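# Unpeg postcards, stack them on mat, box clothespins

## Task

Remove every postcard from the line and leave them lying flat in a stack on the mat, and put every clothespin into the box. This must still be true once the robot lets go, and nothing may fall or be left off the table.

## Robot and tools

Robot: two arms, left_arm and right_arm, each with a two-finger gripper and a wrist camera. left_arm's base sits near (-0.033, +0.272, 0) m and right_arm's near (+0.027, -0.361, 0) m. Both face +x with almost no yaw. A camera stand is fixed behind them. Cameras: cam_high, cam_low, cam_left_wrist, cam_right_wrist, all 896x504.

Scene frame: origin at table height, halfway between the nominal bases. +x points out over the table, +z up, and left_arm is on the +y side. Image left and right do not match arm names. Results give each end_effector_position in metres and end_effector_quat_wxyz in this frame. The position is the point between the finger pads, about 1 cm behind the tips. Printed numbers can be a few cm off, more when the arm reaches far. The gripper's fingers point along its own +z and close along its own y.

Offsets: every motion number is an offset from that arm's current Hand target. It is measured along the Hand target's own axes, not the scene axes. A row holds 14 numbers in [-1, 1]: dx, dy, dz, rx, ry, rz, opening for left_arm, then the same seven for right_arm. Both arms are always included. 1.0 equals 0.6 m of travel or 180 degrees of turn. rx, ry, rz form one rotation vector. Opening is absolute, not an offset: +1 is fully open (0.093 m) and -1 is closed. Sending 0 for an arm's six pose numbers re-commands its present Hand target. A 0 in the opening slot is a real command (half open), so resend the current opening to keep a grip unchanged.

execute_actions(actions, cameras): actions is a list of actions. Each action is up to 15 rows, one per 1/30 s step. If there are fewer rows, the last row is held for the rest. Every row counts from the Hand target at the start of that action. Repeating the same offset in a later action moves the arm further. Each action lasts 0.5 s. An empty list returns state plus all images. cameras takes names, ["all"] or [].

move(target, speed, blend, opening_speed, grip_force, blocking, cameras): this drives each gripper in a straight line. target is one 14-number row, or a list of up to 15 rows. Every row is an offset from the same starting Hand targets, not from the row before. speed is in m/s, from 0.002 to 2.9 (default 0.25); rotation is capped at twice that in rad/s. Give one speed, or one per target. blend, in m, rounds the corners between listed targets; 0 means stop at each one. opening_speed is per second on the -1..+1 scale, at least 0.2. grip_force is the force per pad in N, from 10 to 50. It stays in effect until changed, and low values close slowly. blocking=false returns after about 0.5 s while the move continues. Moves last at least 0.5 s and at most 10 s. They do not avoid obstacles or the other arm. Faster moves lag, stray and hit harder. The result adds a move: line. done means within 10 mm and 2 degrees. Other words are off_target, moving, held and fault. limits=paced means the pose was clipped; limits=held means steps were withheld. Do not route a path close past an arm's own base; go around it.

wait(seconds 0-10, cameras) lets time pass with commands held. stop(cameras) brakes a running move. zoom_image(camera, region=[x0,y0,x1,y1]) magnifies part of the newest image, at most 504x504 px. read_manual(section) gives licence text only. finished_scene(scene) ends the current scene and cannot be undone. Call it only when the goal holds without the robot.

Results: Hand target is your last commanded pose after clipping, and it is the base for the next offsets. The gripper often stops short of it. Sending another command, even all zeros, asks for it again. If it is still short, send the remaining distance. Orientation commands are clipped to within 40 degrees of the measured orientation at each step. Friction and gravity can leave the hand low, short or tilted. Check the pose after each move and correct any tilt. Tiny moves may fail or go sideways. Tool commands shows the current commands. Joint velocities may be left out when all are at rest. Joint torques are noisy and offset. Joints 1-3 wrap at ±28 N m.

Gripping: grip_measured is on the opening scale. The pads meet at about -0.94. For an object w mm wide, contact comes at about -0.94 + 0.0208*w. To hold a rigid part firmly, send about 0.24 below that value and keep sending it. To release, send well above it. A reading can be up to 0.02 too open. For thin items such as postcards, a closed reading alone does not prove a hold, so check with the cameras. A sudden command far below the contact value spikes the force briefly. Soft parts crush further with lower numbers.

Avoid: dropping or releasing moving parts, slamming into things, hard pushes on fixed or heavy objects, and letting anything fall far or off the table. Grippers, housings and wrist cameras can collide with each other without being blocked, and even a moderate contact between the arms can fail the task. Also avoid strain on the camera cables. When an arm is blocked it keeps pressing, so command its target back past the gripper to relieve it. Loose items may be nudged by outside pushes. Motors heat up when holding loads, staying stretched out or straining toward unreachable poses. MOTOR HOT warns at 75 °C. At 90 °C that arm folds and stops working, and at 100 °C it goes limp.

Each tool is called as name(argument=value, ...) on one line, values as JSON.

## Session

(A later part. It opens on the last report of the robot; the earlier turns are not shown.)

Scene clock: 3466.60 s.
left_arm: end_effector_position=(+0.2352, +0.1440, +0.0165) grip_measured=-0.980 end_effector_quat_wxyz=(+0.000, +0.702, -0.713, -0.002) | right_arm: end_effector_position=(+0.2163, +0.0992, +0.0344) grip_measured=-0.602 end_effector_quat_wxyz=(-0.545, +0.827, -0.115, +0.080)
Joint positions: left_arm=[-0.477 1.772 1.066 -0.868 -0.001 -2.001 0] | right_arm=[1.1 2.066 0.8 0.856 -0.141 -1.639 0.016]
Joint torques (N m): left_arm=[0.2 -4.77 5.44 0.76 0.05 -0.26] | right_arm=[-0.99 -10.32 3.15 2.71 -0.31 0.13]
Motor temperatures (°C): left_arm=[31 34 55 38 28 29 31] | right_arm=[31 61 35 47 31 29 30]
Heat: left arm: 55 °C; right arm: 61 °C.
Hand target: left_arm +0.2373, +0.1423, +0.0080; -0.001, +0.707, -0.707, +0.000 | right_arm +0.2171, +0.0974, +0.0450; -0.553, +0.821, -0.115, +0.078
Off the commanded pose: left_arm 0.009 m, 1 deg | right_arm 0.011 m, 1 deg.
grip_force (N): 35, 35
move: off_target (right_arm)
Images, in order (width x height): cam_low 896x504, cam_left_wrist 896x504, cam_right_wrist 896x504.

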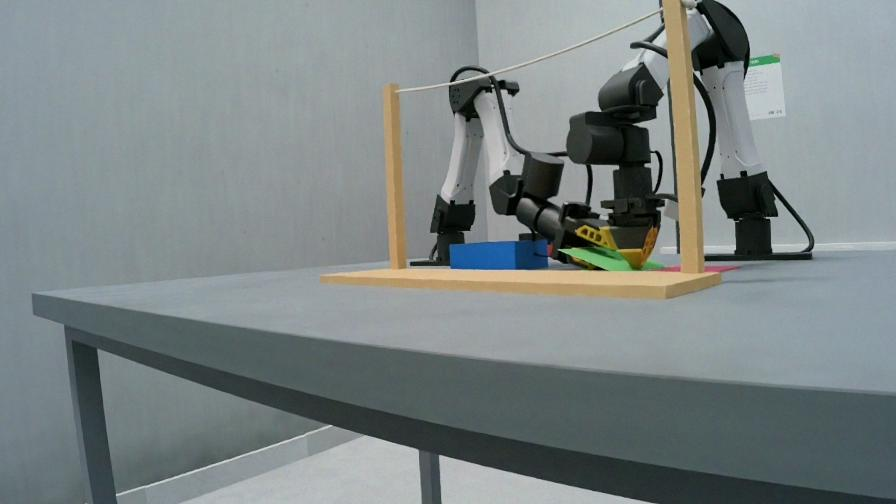

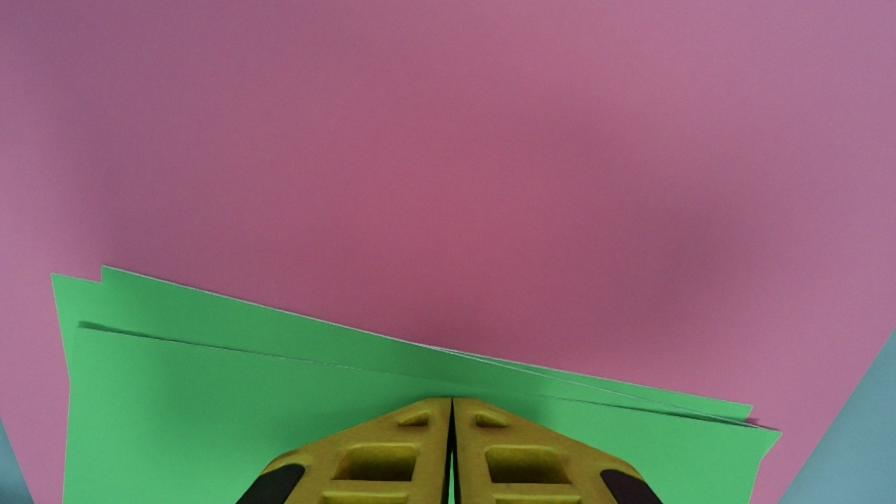

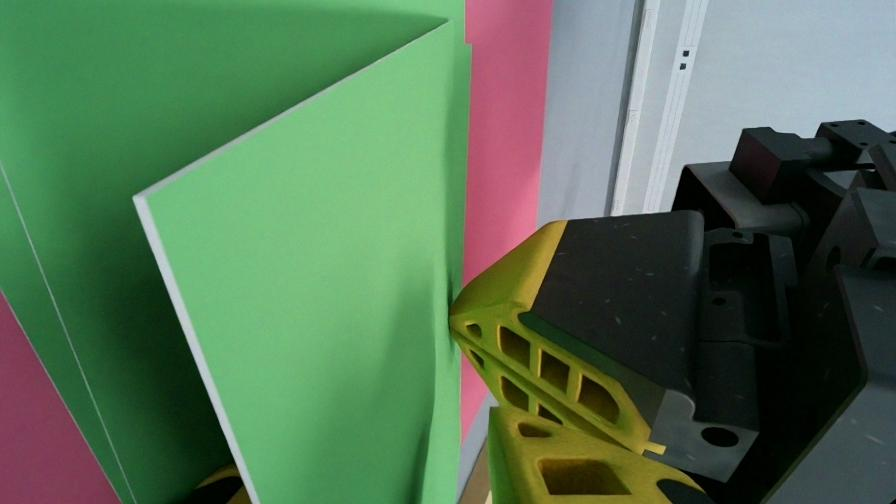

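move(target=[0,0,0,0,0,0,-1,0,-0.0186,-0.0075,0,0,0,-0.6], speed=0.06, cameras=["cam_low","cam_right_wrist"])

zoom_image(camera="cam_low", region=[540, 180, 740, 290])

Scene clock: 3475.63 s.
left_arm: end_effector_position=(+0.2352, +0.1440, +0.0165) grip_measured=-0.980 end_effector_quat_wxyz=(+0.000, +0.702, -0.713, -0.002) | right_arm: end_effector_position=(+0.2148, +0.0961, +0.0382) grip_measured=-0.602 end_effector_quat_wxyz=(-0.534, +0.834, -0.117, +0.076)
Joint positions: left_arm=[-0.477 1.772 1.066 -0.868 -0.001 -2.001 0] | right_arm=[1.1 2.028 0.8 0.792 -0.141 -1.639 0.016]
Joint torques (N m): left_arm=[0.09 -4.97 5.34 0.67 0.06 -0.26] | right_arm=[-0.98 -10.71 3.75 2.85 -0.31 0.13]
Motor temperatures (°C): left_arm=[31 34 54 38 28 29 31] | right_arm=[31 62 35 48 31 29 30]
Heat: left arm: 54 °C; right arm: 62 °C.
Hand target: left_arm +0.2373, +0.1423, +0.0080; -0.001, +0.707, -0.707, +0.000 | right_arm +0.2171, +0.0974, +0.0571; -0.553, +0.821, -0.115, +0.078
Off the commanded pose: left_arm 0.009 m, 1 deg | right_arm 0.019 m, 3 deg.
grip_force (N): 35, 35
move: off_target (right_arm)
Images, in order (width x height): cam_low 896x504, cam_right_wrist 896x504.

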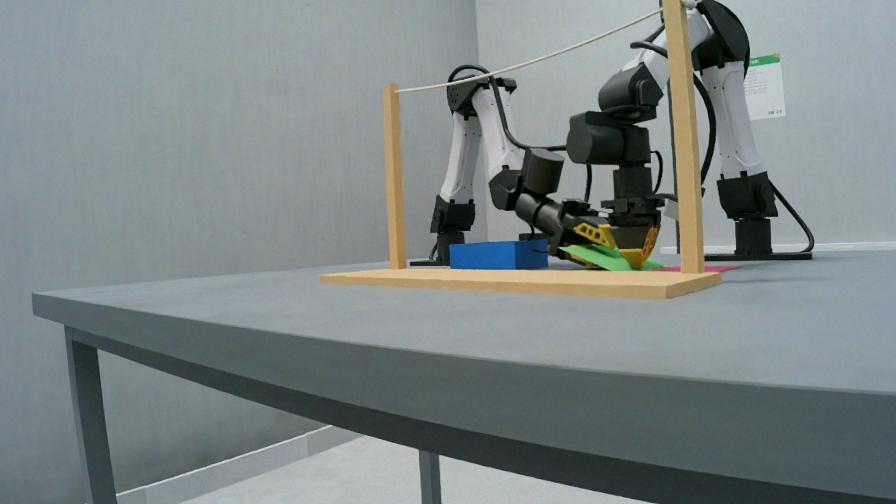

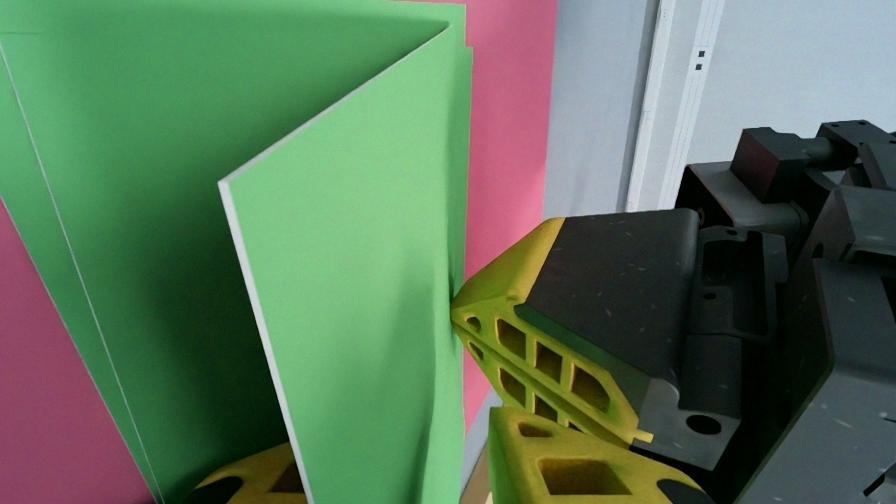

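Scaled by 2.520.

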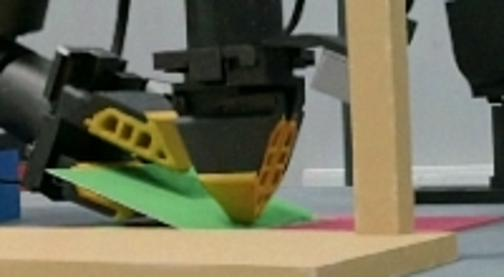

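move(target=[[0,0,0.01,0,0,0,-1,0,0,0,0,0,0,-0.6],[-0.067,0,0.01,0,0,0,-1,0,0,0,0,0,0,-0.6]], speed=0.05, cameras=["cam_left_wrist","cam_low","cam_right_wrist"])

zoom_image(camera="cam_low", region=[540, 180, 740, 290])

Scene clock: 3486.27 s.
left_arm: end_effector_position=(+0.2457, +0.1689, +0.0126) grip_measured=-0.980 end_effector_quat_wxyz=(+0.007, +0.707, -0.706, +0.026) | right_arm: end_effector_position=(+0.2149, +0.0963, +0.0406) grip_measured=-0.602 end_effector_quat_wxyz=(-0.535, +0.833, -0.117, +0.077)
Joint positions: left_arm=[-0.366 1.742 1.01 -0.798 0.036 -1.907 0] | right_arm=[1.1 2.021 0.8 0.789 -0.141 -1.639 0.016]
Joint torques (N m): left_arm=[1.35 -5.41 3.55 0.49 -0.26 0.19] | right_arm=[-0.99 -10.19 3.78 2.9 -0.31 0.13]
Motor temperatures (°C): left_arm=[31 34 54 38 29 29 31] | right_arm=[31 62 35 48 31 29 30]
Heat: left arm: 54 °C; right arm: 62 °C.
Hand target: left_arm +0.2374, +0.1825, +0.0022; -0.001, +0.707, -0.707, +0.000 | right_arm +0.2171, +0.0974, +0.0571; -0.553, +0.821, -0.115, +0.078
Off the commanded pose: left_arm 0.019 m, 3 deg | right_arm 0.017 m, 2 deg.
grip_force (N): 35, 35
move: off_target (left_arm, right_arm)
Images, in order (width x height): cam_low 896x504, cam_left_wrist 896x504, cam_right_wrist 896x504.

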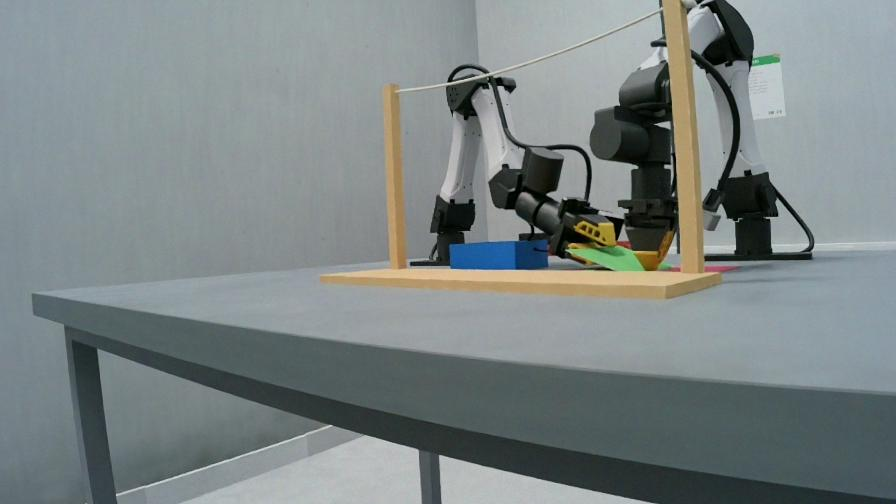

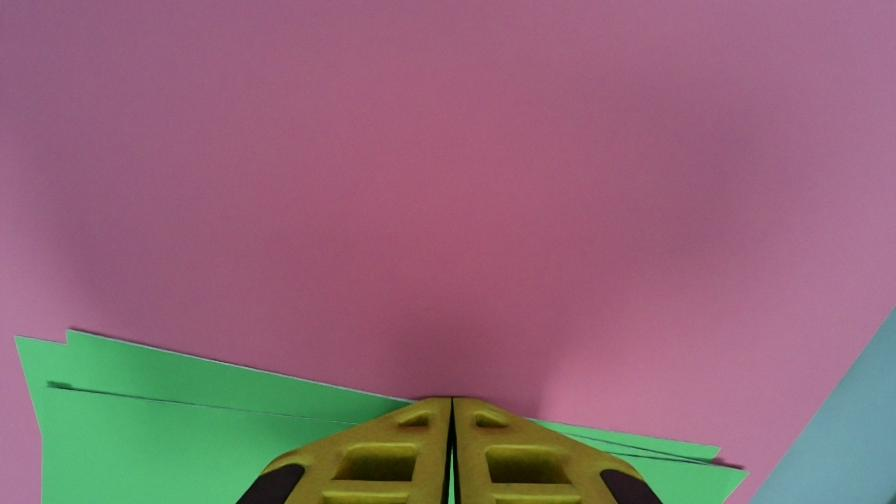

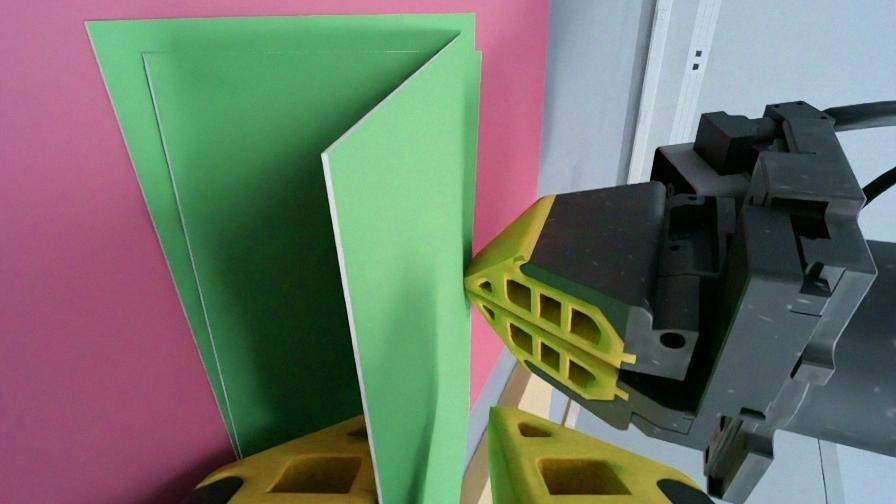

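Scaled by 2.520.

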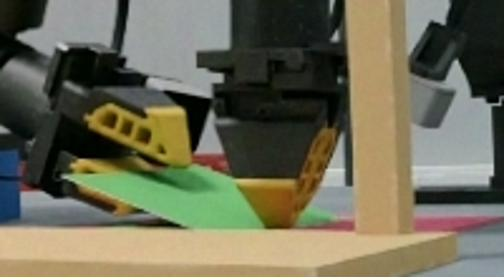

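move(target=[[0,0,-0.03,0,0,0,-1,0,0,0,0,0,0,-0.6],[0.06,0,-0.03,0,0,0,-1,0,0,0,0,0,0,-0.6],[0.06,0,-0.006,0,0,0,-1,0,0,0,0,0,0,-0.6]], speed=0.06, cameras=["cam_left_wrist","cam_right_wrist"])

move(target=[0,0,0,0,0,0,-1,0,0.042,-0.037,0,0,0,-0.6], speed=0.04, cameras=["cam_left_wrist","cam_right_wrist","cam_low"])

zoom_image(camera="cam_low", region=[540, 180, 740, 290])

Scene clock: 3508.30 s.
left_arm: end_effector_position=(+0.2351, +0.1470, +0.0176) grip_measured=-0.980 end_effector_quat_wxyz=(+0.003, +0.702, -0.712, +0.004) | right_arm: end_effector_position=(+0.2151, +0.0959, +0.0400) grip_measured=-0.602 end_effector_quat_wxyz=(-0.534, +0.834, -0.117, +0.077)
Joint positions: left_arm=[-0.463 1.758 1.053 -0.86 0.008 -1.988 0] | right_arm=[1.099 2.021 0.8 0.786 -0.141 -1.639 0.016]
Joint torques (N m): left_arm=[-0.1 -3.96 5.24 0.76 0 -0.24] | right_arm=[-0.91 -10.21 3.78 2.93 -0.31 0.13]
Motor temperatures (°C): left_arm=[31 34 53 37 29 29 31] | right_arm=[31 64 35 50 31 29 30]
Heat: left arm: 53 °C; right arm: 64 °C.
Hand target: left_arm +0.2373, +0.1466, +0.0056; -0.001, +0.708, -0.707, +0.000 | right_arm +0.2171, +0.0975, +0.0571; -0.553, +0.821, -0.115, +0.078
Off the commanded pose: left_arm 0.012 m, 1 deg | right_arm 0.017 m, 3 deg.
grip_force (N): 35, 35
move: off_target (left_arm, right_arm)
Images, in order (width x height): cam_left_wrist 896x504, cam_right_wrist 896x504.

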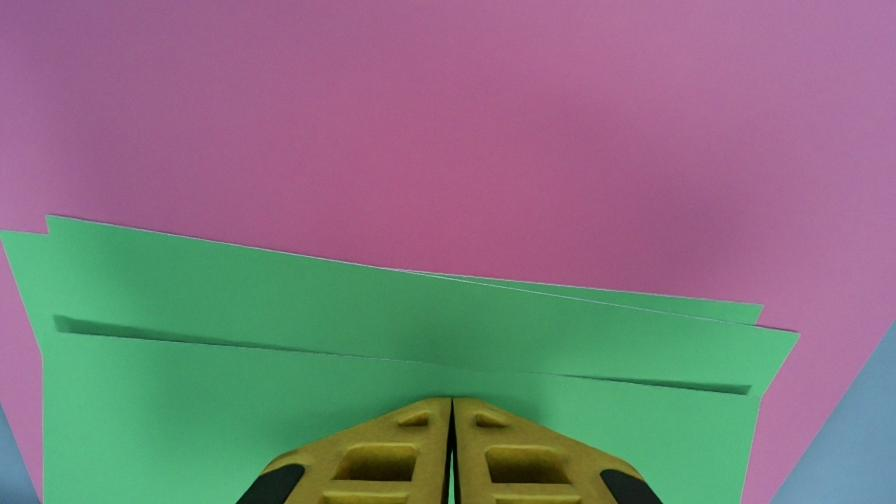

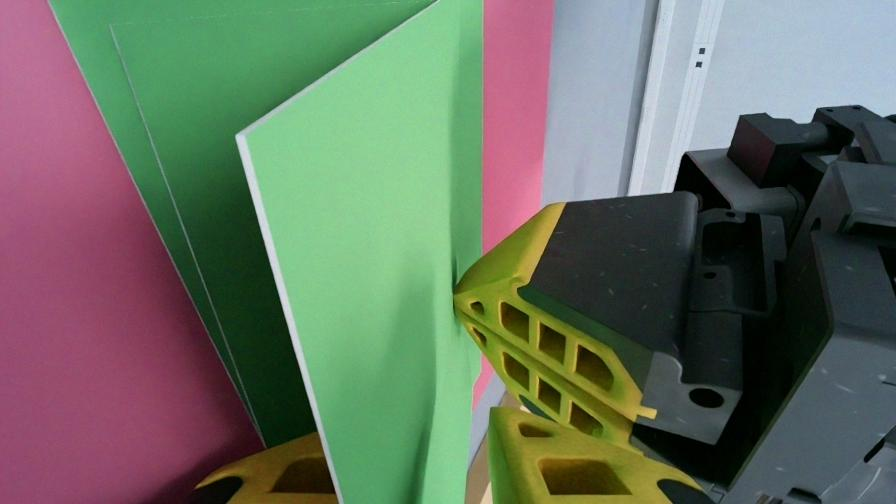

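Scene clock: 3509.53 s.
left_arm: end_effector_position=(+0.2362, +0.1464, +0.0156) grip_measured=-0.980 end_effector_quat_wxyz=(+0.003, +0.702, -0.712, +0.005) | right_arm: end_effector_position=(+0.2101, +0.0693, +0.0327) grip_measured=-0.602 end_effector_quat_wxyz=(-0.543, +0.827, -0.121, +0.083)
Joint positions: left_arm=[-0.463 1.765 1.053 -0.852 0.009 -1.989 0] | right_arm=[1.084 2.002 0.67 0.919 -0.144 -1.639 0.016]
Joint torques (N m): left_arm=[0.1 -4.59 5.45 0.73 -0.09 -0.19] | right_arm=[-0.94 -9.11 2.86 2.82 -0.45 0.07]
Motor temperatures (°C): left_arm=[31 34 53 37 29 29 31] | right_arm=[31 63 35 50 31 29 30]
Heat: left arm: 53 °C; right arm: 63 °C.
Hand target: left_arm +0.2373, +0.1466, +0.0056; -0.001, +0.708, -0.707, +0.000 | right_arm +0.2088, +0.0685, +0.0420; -0.553, +0.821, -0.115, +0.078
Off the commanded pose: left_arm 0.010 m, 1 deg | right_arm 0.010 m, 2 deg.
grip_force (N): 35, 35
move: done
Images, in order (width x height): cam_low 896x504, cam_left_wrist 896x504, cam_right_wrist 896x504.

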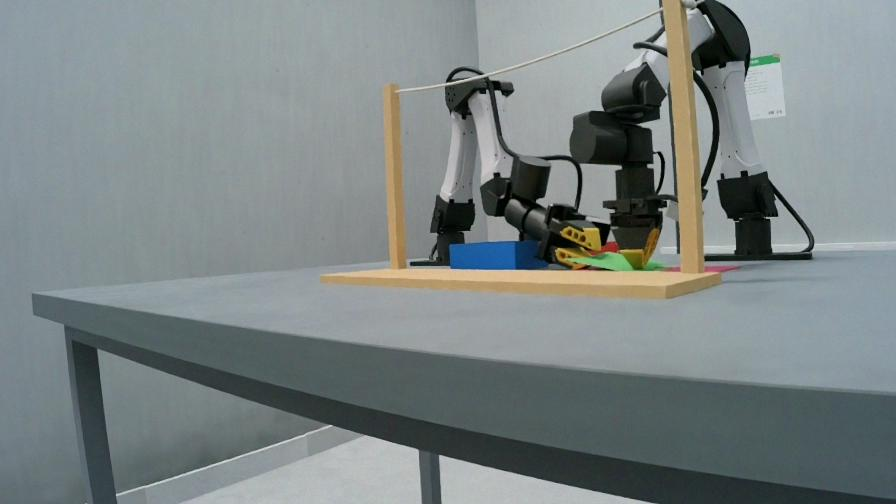

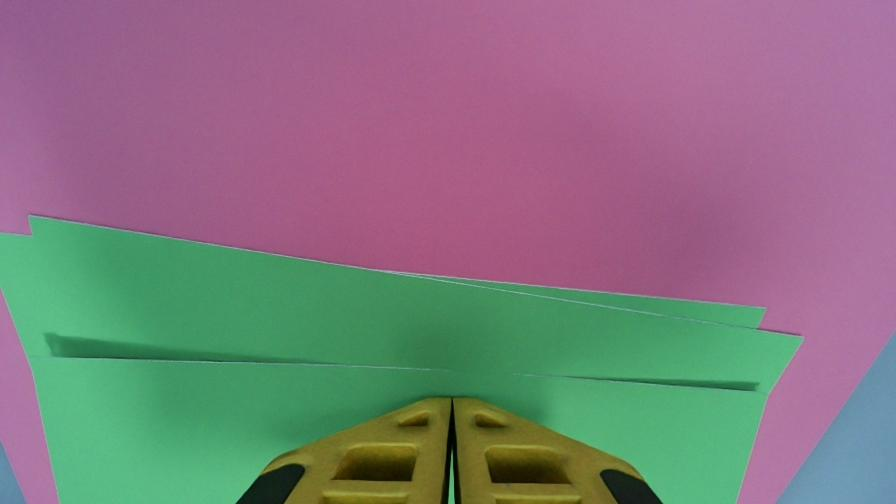

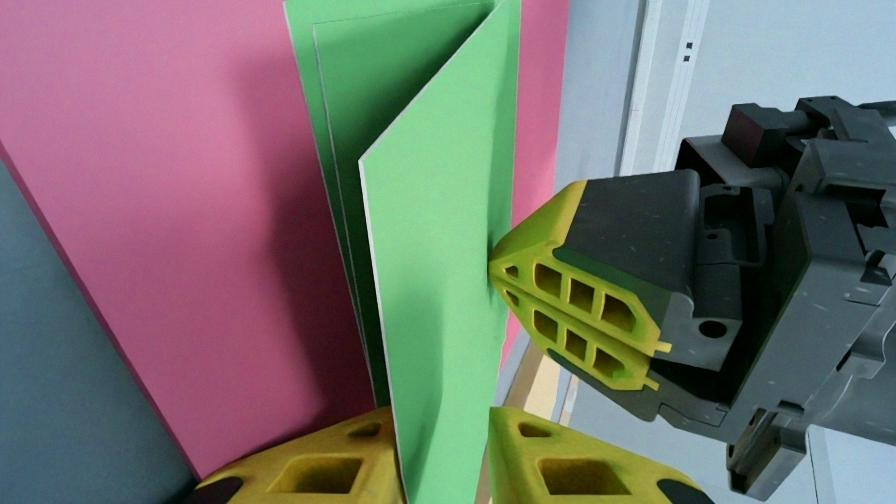

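Scaled by 2.520.

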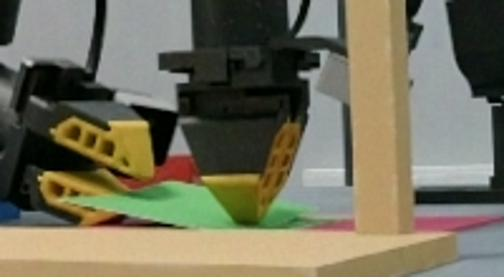

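move(target=[0,0,0,0,0,0,-1,0,0.006,-0.035,0,0,0,-0.6], speed=0.04, cameras=["cam_right_wrist","cam_low","cam_high"])

zoom_image(camera="cam_low", region=[540, 180, 740, 290])

Scene clock: 3522.63 s.
left_arm: end_effector_position=(+0.2373, +0.1459, +0.0134) grip_measured=-0.980 end_effector_quat_wxyz=(+0.003, +0.702, -0.712, +0.005) | right_arm: end_effector_position=(+0.2040, +0.0481, +0.0348) grip_measured=-0.602 end_effector_quat_wxyz=(-0.538, +0.830, -0.122, +0.081)
Joint positions: left_arm=[-0.463 1.773 1.053 -0.844 0.009 -1.989 0] | right_arm=[1.071 1.936 0.584 0.928 -0.156 -1.645 0.016]
Joint torques (N m): left_arm=[-0.1 -5.37 5.34 0.67 -0.09 -0.26] | right_arm=[-0.95 -8.68 2.86 2.89 -0.43 0.09]
Motor temperatures (°C): left_arm=[31 33 53 37 29 29 31] | right_arm=[31 60 35 51 31 29 30]
Heat: left arm: 53 °C; right arm: 60 °C.
Hand target: left_arm +0.2373, +0.1466, +0.0056; -0.001, +0.707, -0.707, +0.000 | right_arm +0.2031, +0.0485, +0.0467; -0.553, +0.821, -0.115, +0.078
Off the commanded pose: left_arm 0.008 m, 1 deg | right_arm 0.012 m, 2 deg.
grip_force (N): 35, 35
move: off_target (right_arm)
Images, in order (width x height): cam_high 896x504, cam_low 896x504, cam_right_wrist 896x504.

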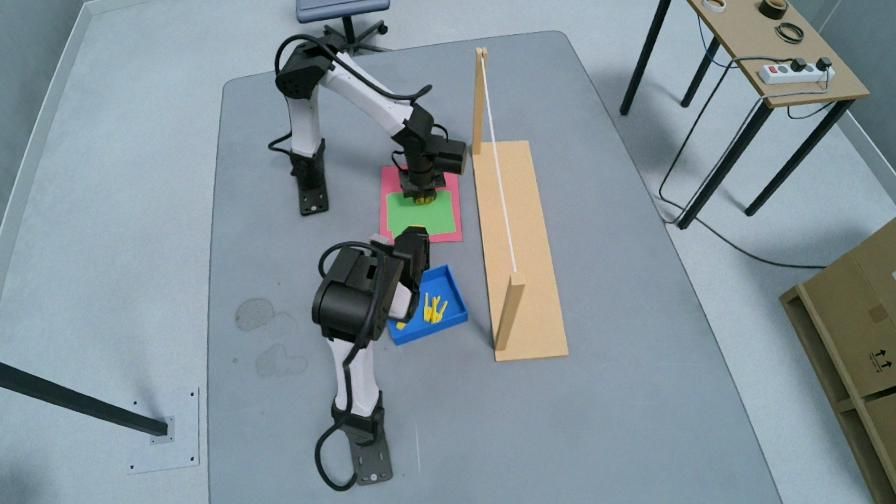

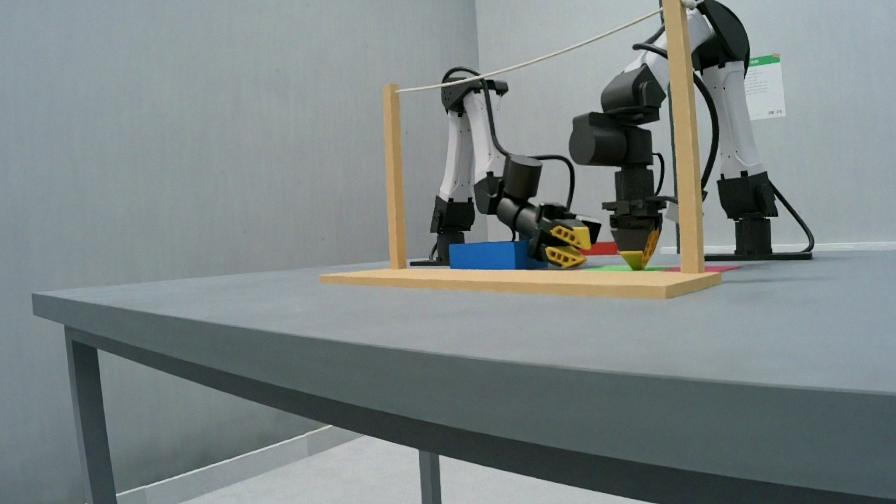

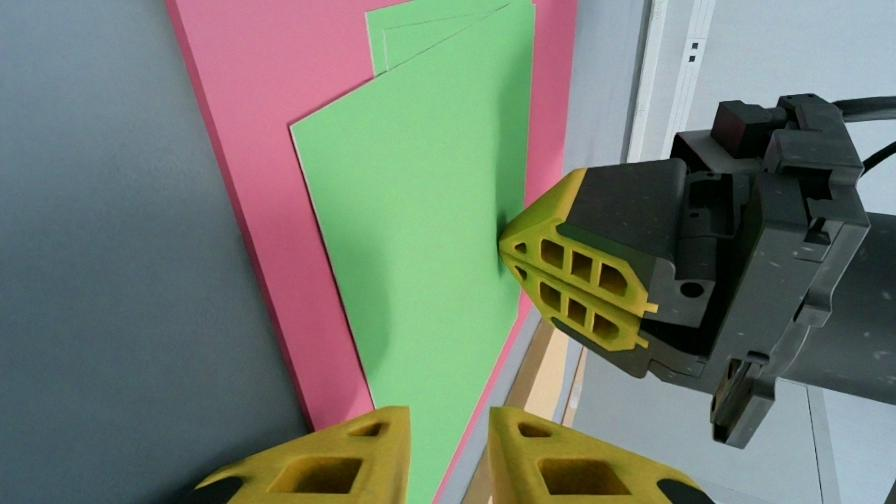

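Scaled by 2.520.

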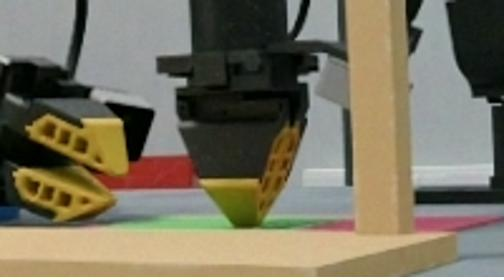

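move(target=[[0,0,0,0,0,0,-1,0,-0.2318,-0.0937,0,0,0,-0.6],[0,0,-0.03,0,0,0,-1,-0.05,-0.33,-0.1537,0,0,0,-0.6],[0,0,-0.16,0,0,0,-1,-0.05,-0.33,-0.1537,0,0,0,-0.6]], speed=[0.12,0.1,0.2], cameras=["cam_left_wrist","cam_high"])

Scene clock: 3548.13 s.
left_arm: end_effector_position=(+0.2354, +0.1468, +0.0942) grip_measured=-0.980 end_effector_quat_wxyz=(+0.007, +0.703, -0.711, -0.005) | right_arm: end_effector_position=(+0.1720, +0.0446, +0.2466) grip_measured=-0.602 end_effector_quat_wxyz=(-0.538, +0.831, -0.115, +0.075)
Joint positions: left_arm=[-0.463 1.688 1.292 -1.19 0.009 -1.989 0] | right_arm=[1.158 1.338 1.001 -0.086 -0.094 -1.614 0.016]
Joint torques (N m): left_arm=[-0.09 -7.38 8.31 0.2 -0.03 -0.22] | right_arm=[0.21 -5.83 8.57 2.63 -0.09 0.16]
Motor temperatures (°C): left_arm=[31 35 53 36 29 29 31] | right_arm=[31 59 35 49 31 29 30]
Heat: left arm: 53 °C; right arm: 59 °C.
Hand target: left_arm +0.2373, +0.1464, +0.1017; -0.001, +0.708, -0.707, +0.000 | right_arm +0.1711, +0.0461, +0.2647; -0.553, +0.821, -0.115, +0.078
Off the commanded pose: left_arm 0.008 m, 1 deg | right_arm 0.018 m, 2 deg.
grip_force (N): 35, 35
move: off_target (right_arm)
Images, in order (width x height): cam_high 896x504, cam_left_wrist 896x504.

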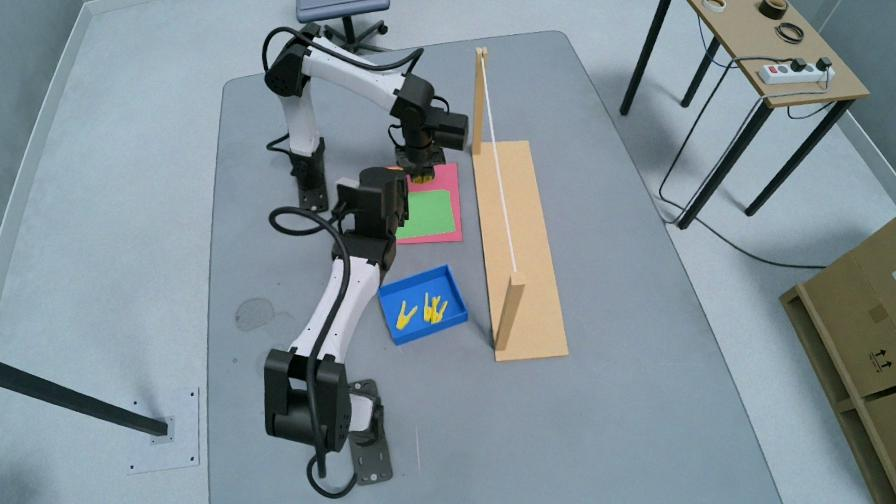

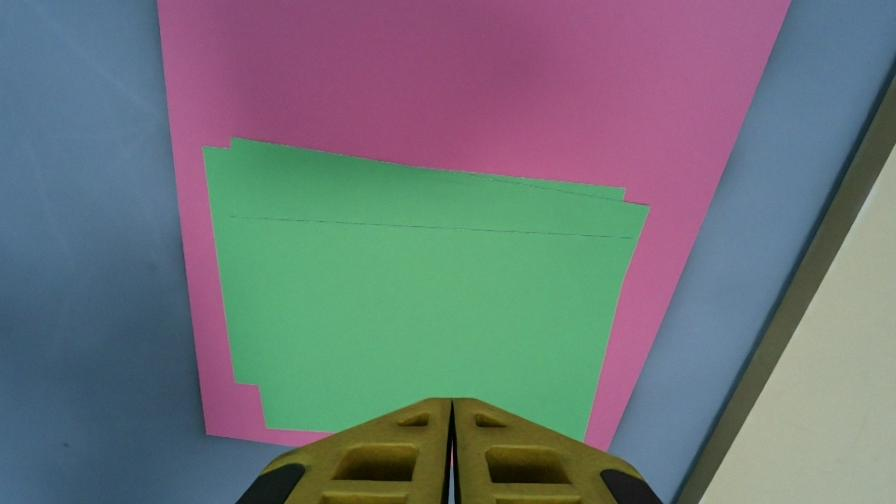

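move(target=[[0.045,0,0.08,0,0,0,-1,0,0.03,-0.13,0,0,0,-0.6],[0.045,0,0.156,0,0,0,-1,0,0.03,-0.13,0,0,0,-0.6],[0.0,0,0.156,0,0,0,-1,0,0.03,-0.13,0,0,0,-0.6],[0.0,0,0.12,0,0,0,-1,0,0.03,-0.13,0,0,0,-0.6],[0.0,0,0.0,0,0,0,-1,0,0.03,-0.13,0,0,0,-0.6]], speed=[0.12,0.05,0.04,0.1,0.15], cameras=["cam_left_wrist"])

Scene clock: 3566.87 s.
left_arm: end_effector_position=(+0.2333, +0.1443, +0.0923) grip_measured=-0.980 end_effector_quat_wxyz=(+0.008, +0.710, -0.704, -0.009) | right_arm: end_effector_position=(+0.1516, -0.0282, +0.2832) grip_measured=-0.602 end_effector_quat_wxyz=(-0.558, +0.817, -0.120, +0.085)
Joint positions: left_arm=[-0.473 1.692 1.289 -1.19 0.01 -2.021 0] | right_arm=[1.132 1.013 0.908 -0.269 -0.1 -1.614 0.016]
Joint torques (N m): left_arm=[0.66 -7.68 8.55 0.19 -0.07 0.1] | right_arm=[-0.95 -2.7 5.24 2.65 -0.41 0]
Motor temperatures (°C): left_arm=[31 36 53 36 29 29 31] | right_arm=[31 55 37 49 31 29 30]
Heat: left arm: 53 °C; right arm: 55 °C.
Hand target: left_arm +0.2372, +0.1464, +0.1017; -0.001, +0.707, -0.707, +0.000 | right_arm +0.1493, -0.0299, +0.2774; -0.553, +0.821, -0.115, +0.078
Off the commanded pose: left_arm 0.010 m, 2 deg | right_arm 0.007 m, 1 deg.
grip_force (N): 35, 35
move: done
Images, in order (width x height): cam_left_wrist 896x504.

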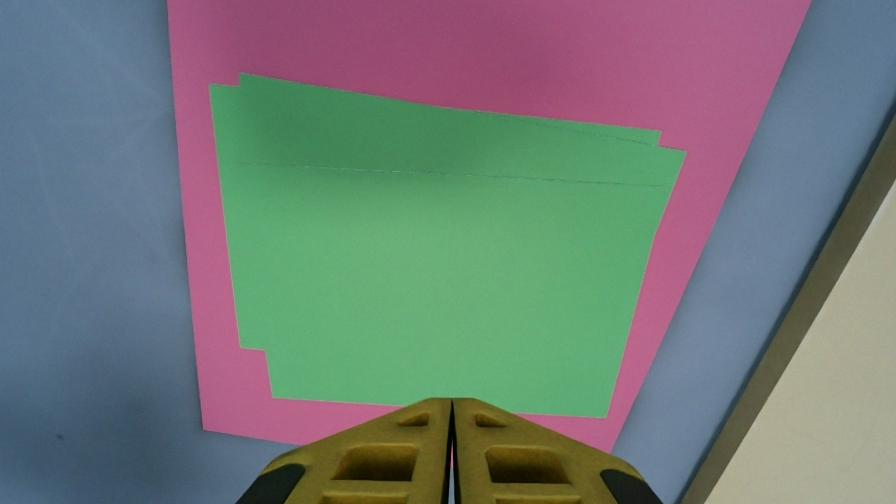

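move(target=[[0.151,0,0,0,0,0,-1,0,0,0,0,0,0,-0.6],[0.151,0,0.125,0,0,0,-1,0,0,0,0,0,0,-0.6]], speed=0.12, cameras=["cam_left_wrist","cam_low"])

Scene clock: 3591.87 s.
left_arm: end_effector_position=(+0.2394, +0.0558, +0.0305) grip_measured=-0.980 end_effector_quat_wxyz=(-0.027, -0.653, +0.757, -0.007) | right_arm: end_effector_position=(+0.1516, -0.0282, +0.2832) grip_measured=-0.602 end_effector_quat_wxyz=(-0.558, +0.817, -0.120, +0.085)
Joint positions: left_arm=[-0.675 1.923 1.323 -0.969 0.056 -2.068 0] | right_arm=[1.132 1.013 0.908 -0.269 -0.1 -1.614 0.016]
Joint torques (N m): left_arm=[0.32 -7.56 5.83 0.45 0.11 -0.21] | right_arm=[-0.95 -2.7 5.26 2.65 -0.41 -0.01]
Motor temperatures (°C): left_arm=[31 36 56 35 29 29 31] | right_arm=[31 52 37 50 31 29 30]
Heat: left arm: 56 °C; right arm: 52 °C.
Hand target: left_arm +0.2374, +0.0559, +0.0265; +0.001, -0.707, +0.707, +0.000 | right_arm +0.1493, -0.0299, +0.2774; -0.553, +0.821, -0.115, +0.078
Off the commanded pose: left_arm 0.004 m, 9 deg | right_arm 0.006 m, 1 deg.
joint sent to its limit (left arm) — joint 6 (wrist roll), lower limit. The joint targets are off in orientation, not in position.
grip_force (N): 35, 35
move: off_target (left_arm)
Images, in order (width x height): cam_low 896x504, cam_left_wrist 896x504.

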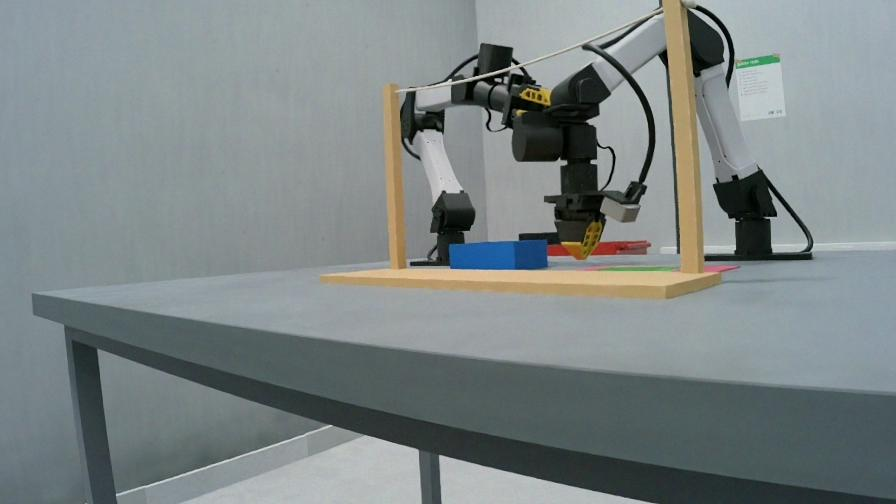

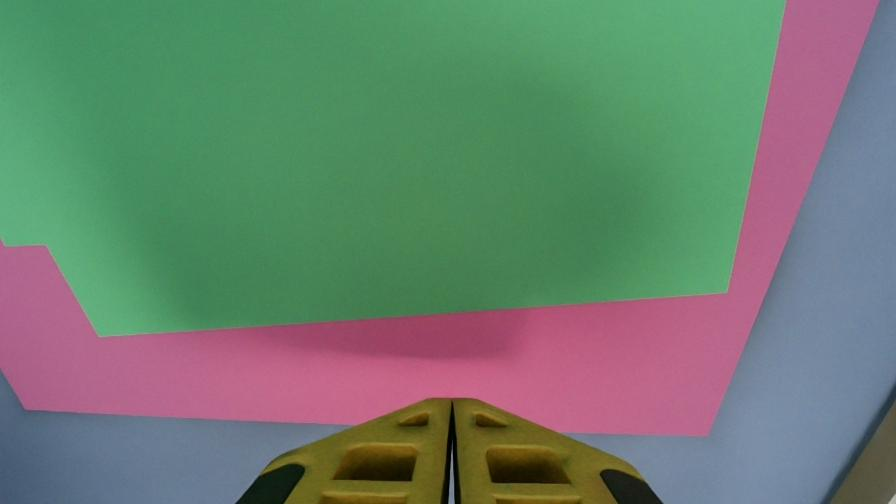

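move(target=[0,0,0.028,0,0,0,-1,0,0,0,0,0,0,-0.6], speed=0.05, cameras=["cam_left_wrist"])

Scene clock: 3603.57 s.
left_arm: end_effector_position=(+0.2400, +0.0554, +0.0159) grip_measured=-0.980 end_effector_quat_wxyz=(-0.026, -0.653, +0.757, -0.011) | right_arm: end_effector_position=(+0.1516, -0.0282, +0.2832) grip_measured=-0.602 end_effector_quat_wxyz=(-0.558, +0.817, -0.120, +0.085)
Joint positions: left_arm=[-0.675 1.94 1.285 -0.906 0.056 -2.068 0] | right_arm=[1.132 1.013 0.908 -0.269 -0.1 -1.614 0.016]
Joint torques (N m): left_arm=[0.36 -7.02 5.68 0.44 0.16 -0.19] | right_arm=[-0.94 -2.69 5.24 2.65 -0.41 0]
Motor temperatures (°C): left_arm=[31 37 55 35 29 29 31] | right_arm=[31 51 37 51 31 29 30]
Heat: left arm: 55 °C; right arm: 51 °C.
Hand target: left_arm +0.2373, +0.0560, +0.0096; +0.001, -0.707, +0.707, +0.000 | right_arm +0.1493, -0.0299, +0.2774; -0.553, +0.821, -0.115, +0.078
Off the commanded pose: left_arm 0.007 m, 9 deg | right_arm 0.006 m, 1 deg.
joint sent to its limit (left arm) — joint 6 (wrist roll), lower limit. The joint targets are off in orientation, not in position.
grip_force (N): 35, 35
move: off_target (left_arm)
Images, in order (width x height): cam_left_wrist 896x504.

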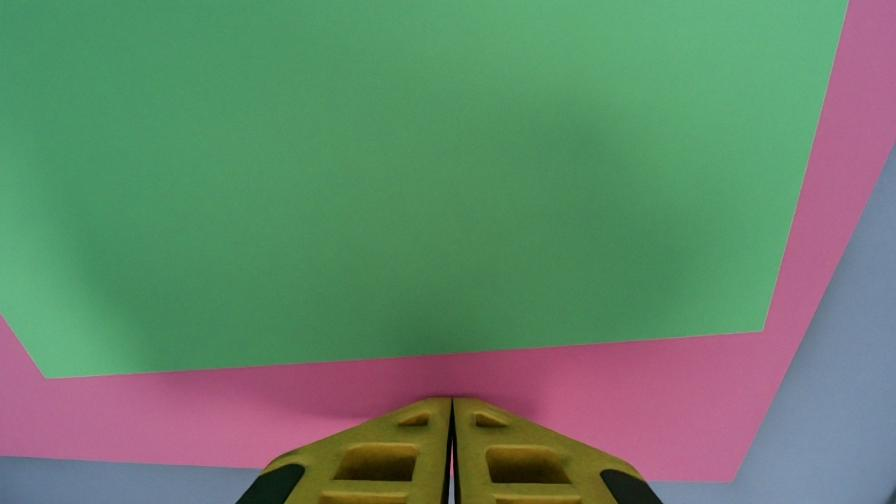

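move(target=[[0,0,0.008,0,0,0,-1,0,0,0,0,0,0,-0.6],[-0.03,0,0.008,0,0,0,-1,0,0,0,0,0,0,-0.6]], speed=0.03, cameras=["cam_left_wrist"])

Scene clock: 3617.00 s.
left_arm: end_effector_position=(+0.2419, +0.0579, +0.0123) grip_measured=-0.980 end_effector_quat_wxyz=(-0.033, -0.660, +0.750, -0.027) | right_arm: end_effector_position=(+0.1516, -0.0282, +0.2832) grip_measured=-0.602 end_effector_quat_wxyz=(-0.558, +0.817, -0.120, +0.085)
Joint positions: left_arm=[-0.656 1.923 1.243 -0.853 0.077 -2.068 0] | right_arm=[1.132 1.013 0.908 -0.269 -0.1 -1.614 0.016]
Joint torques (N m): left_arm=[1.25 -7.98 4.1 0.33 -0.14 -0.24] | right_arm=[-0.94 -2.69 5.24 2.65 -0.41 0]
Heat: left arm: 54 °C; right arm: 51 °C.
Hand target: left_arm +0.2374, +0.0739, +0.0049; +0.001, -0.707, +0.707, +0.000 | right_arm +0.1493, -0.0299, +0.2774; -0.553, +0.821, -0.115, +0.078
Off the commanded pose: left_arm 0.018 m, 9 deg | right_arm 0.006 m, 1 deg.
joint sent to its limit (left arm) — joint 6 (wrist roll), lower limit. The joint targets are off in orientation, not in position.
grip_force (N): 35, 35
move: off_target (left_arm)
Images, in order (width x height): cam_left_wrist 896x504.

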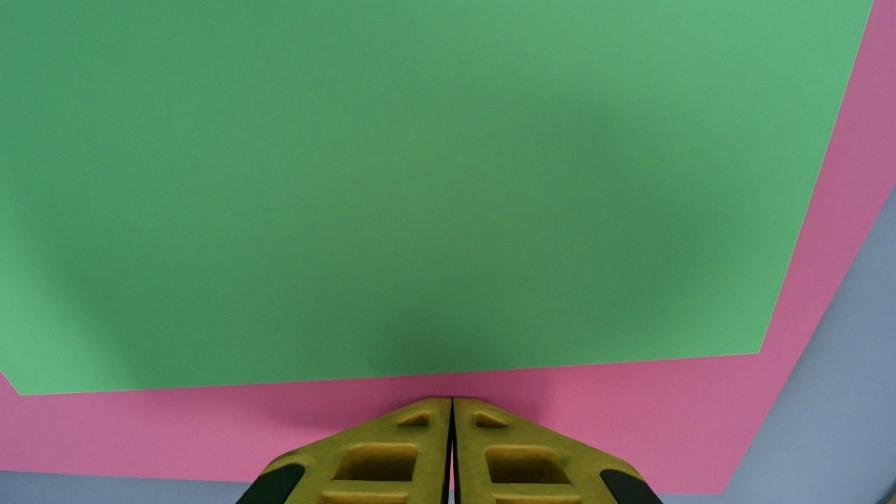

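move(target=[[0,0,-0.006,0,0,0,-1,0,0,0,0,0,0,-0.6],[-0.02,0.004,-0.006,0,0,0,-1,0,0,0,0,0,0,-0.6]], speed=0.03, cameras=["cam_left_wrist"])

Scene clock: 3630.87 s.
left_arm: end_effector_position=(+0.2406, +0.0716, +0.0125) grip_measured=-0.980 end_effector_quat_wxyz=(-0.029, -0.669, +0.742, -0.025) | right_arm: end_effector_position=(+0.1516, -0.0282, +0.2832) grip_measured=-0.602 end_effector_quat_wxyz=(-0.558, +0.817, -0.120, +0.085)
Joint positions: left_arm=[-0.63 1.893 1.203 -0.847 0.067 -2.068 0] | right_arm=[1.132 1.013 0.908 -0.269 -0.1 -1.614 0.016]
Joint torques (N m): left_arm=[1.17 -8.24 4.53 0.27 -0.23 -0.25] | right_arm=[-0.94 -2.7 5.26 2.65 -0.41 0]
Heat: left arm: 53 °C; right arm: 51 °C.
Hand target: left_arm +0.2350, +0.0860, +0.0086; +0.001, -0.707, +0.707, +0.000 | right_arm +0.1493, -0.0299, +0.2774; -0.553, +0.821, -0.115, +0.078
Off the commanded pose: left_arm 0.016 m, 7 deg | right_arm 0.006 m, 1 deg.
joint sent to its limit (left arm) — joint 6 (wrist roll), lower limit. The joint targets are off in orientation, not in position.
grip_force (N): 35, 35
move: off_target (left_arm)
Images, in order (width x height): cam_left_wrist 896x504.

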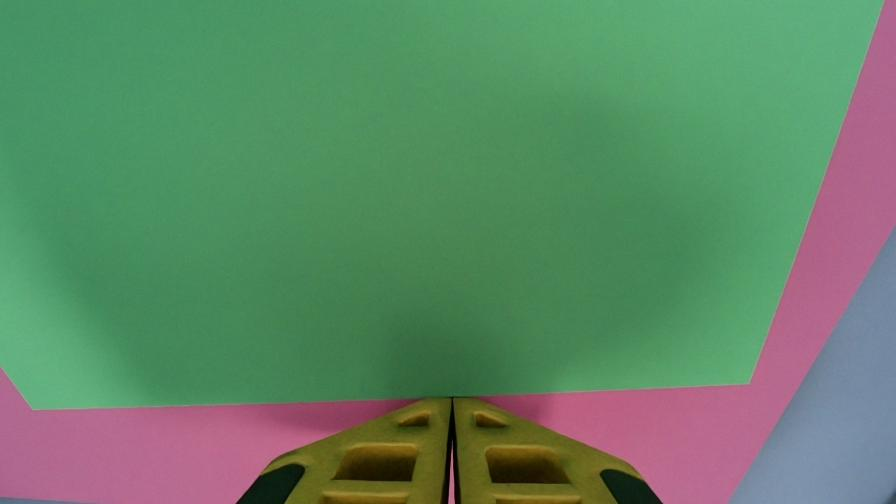

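move(target=[[-0.022,0.003,-0.001,0,0,0,-1,0,0,0,0,0,0,-0.6]], speed=0.03, cameras=["cam_left_wrist"])

Scene clock: 3639.33 s.
left_arm: end_effector_position=(+0.2384, +0.0857, +0.0124) grip_measured=-0.980 end_effector_quat_wxyz=(-0.023, -0.679, +0.733, -0.022) | right_arm: end_effector_position=(+0.1516, -0.0282, +0.2832) grip_measured=-0.602 end_effector_quat_wxyz=(-0.558, +0.817, -0.120, +0.085)
Joint positions: left_arm=[-0.605 1.862 1.162 -0.84 0.055 -2.068 0] | right_arm=[1.132 1.013 0.908 -0.269 -0.1 -1.614 0.016]
Joint torques (N m): left_arm=[0.99 -8.17 4.25 0.28 -0.23 -0.24] | right_arm=[-0.95 -2.69 5.26 2.65 -0.41 -0.01]
Heat: left arm: 52 °C; right arm: 51 °C.
Hand target: left_arm +0.2331, +0.0991, +0.0092; -0.001, +0.707, -0.707, +0.000 | right_arm +0.1493, -0.0299, +0.2774; -0.553, +0.821, -0.115, +0.078
Off the commanded pose: left_arm 0.015 m, 6 deg | right_arm 0.006 m, 1 deg.
joint sent to its limit (left arm) — joint 6 (wrist roll), lower limit. The joint targets are off in orientation, not in position.
grip_force (N): 35, 35
move: off_target (left_arm)
Images, in order (width x height): cam_left_wrist 896x504.

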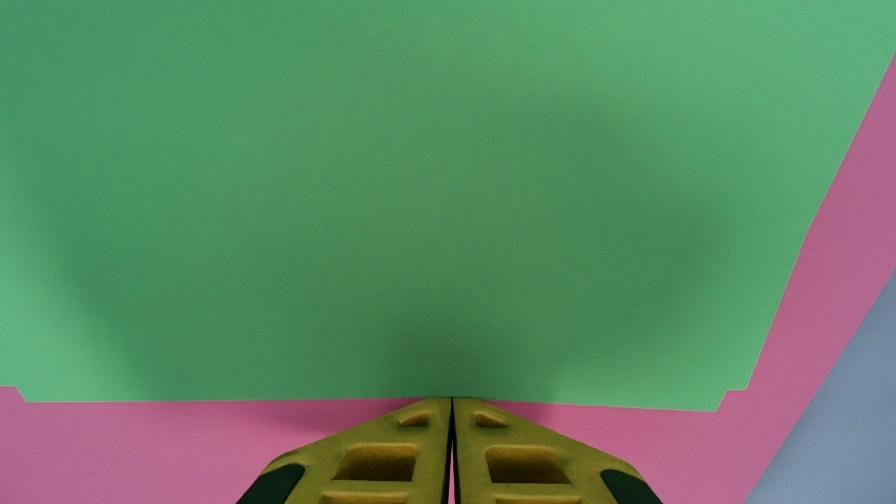

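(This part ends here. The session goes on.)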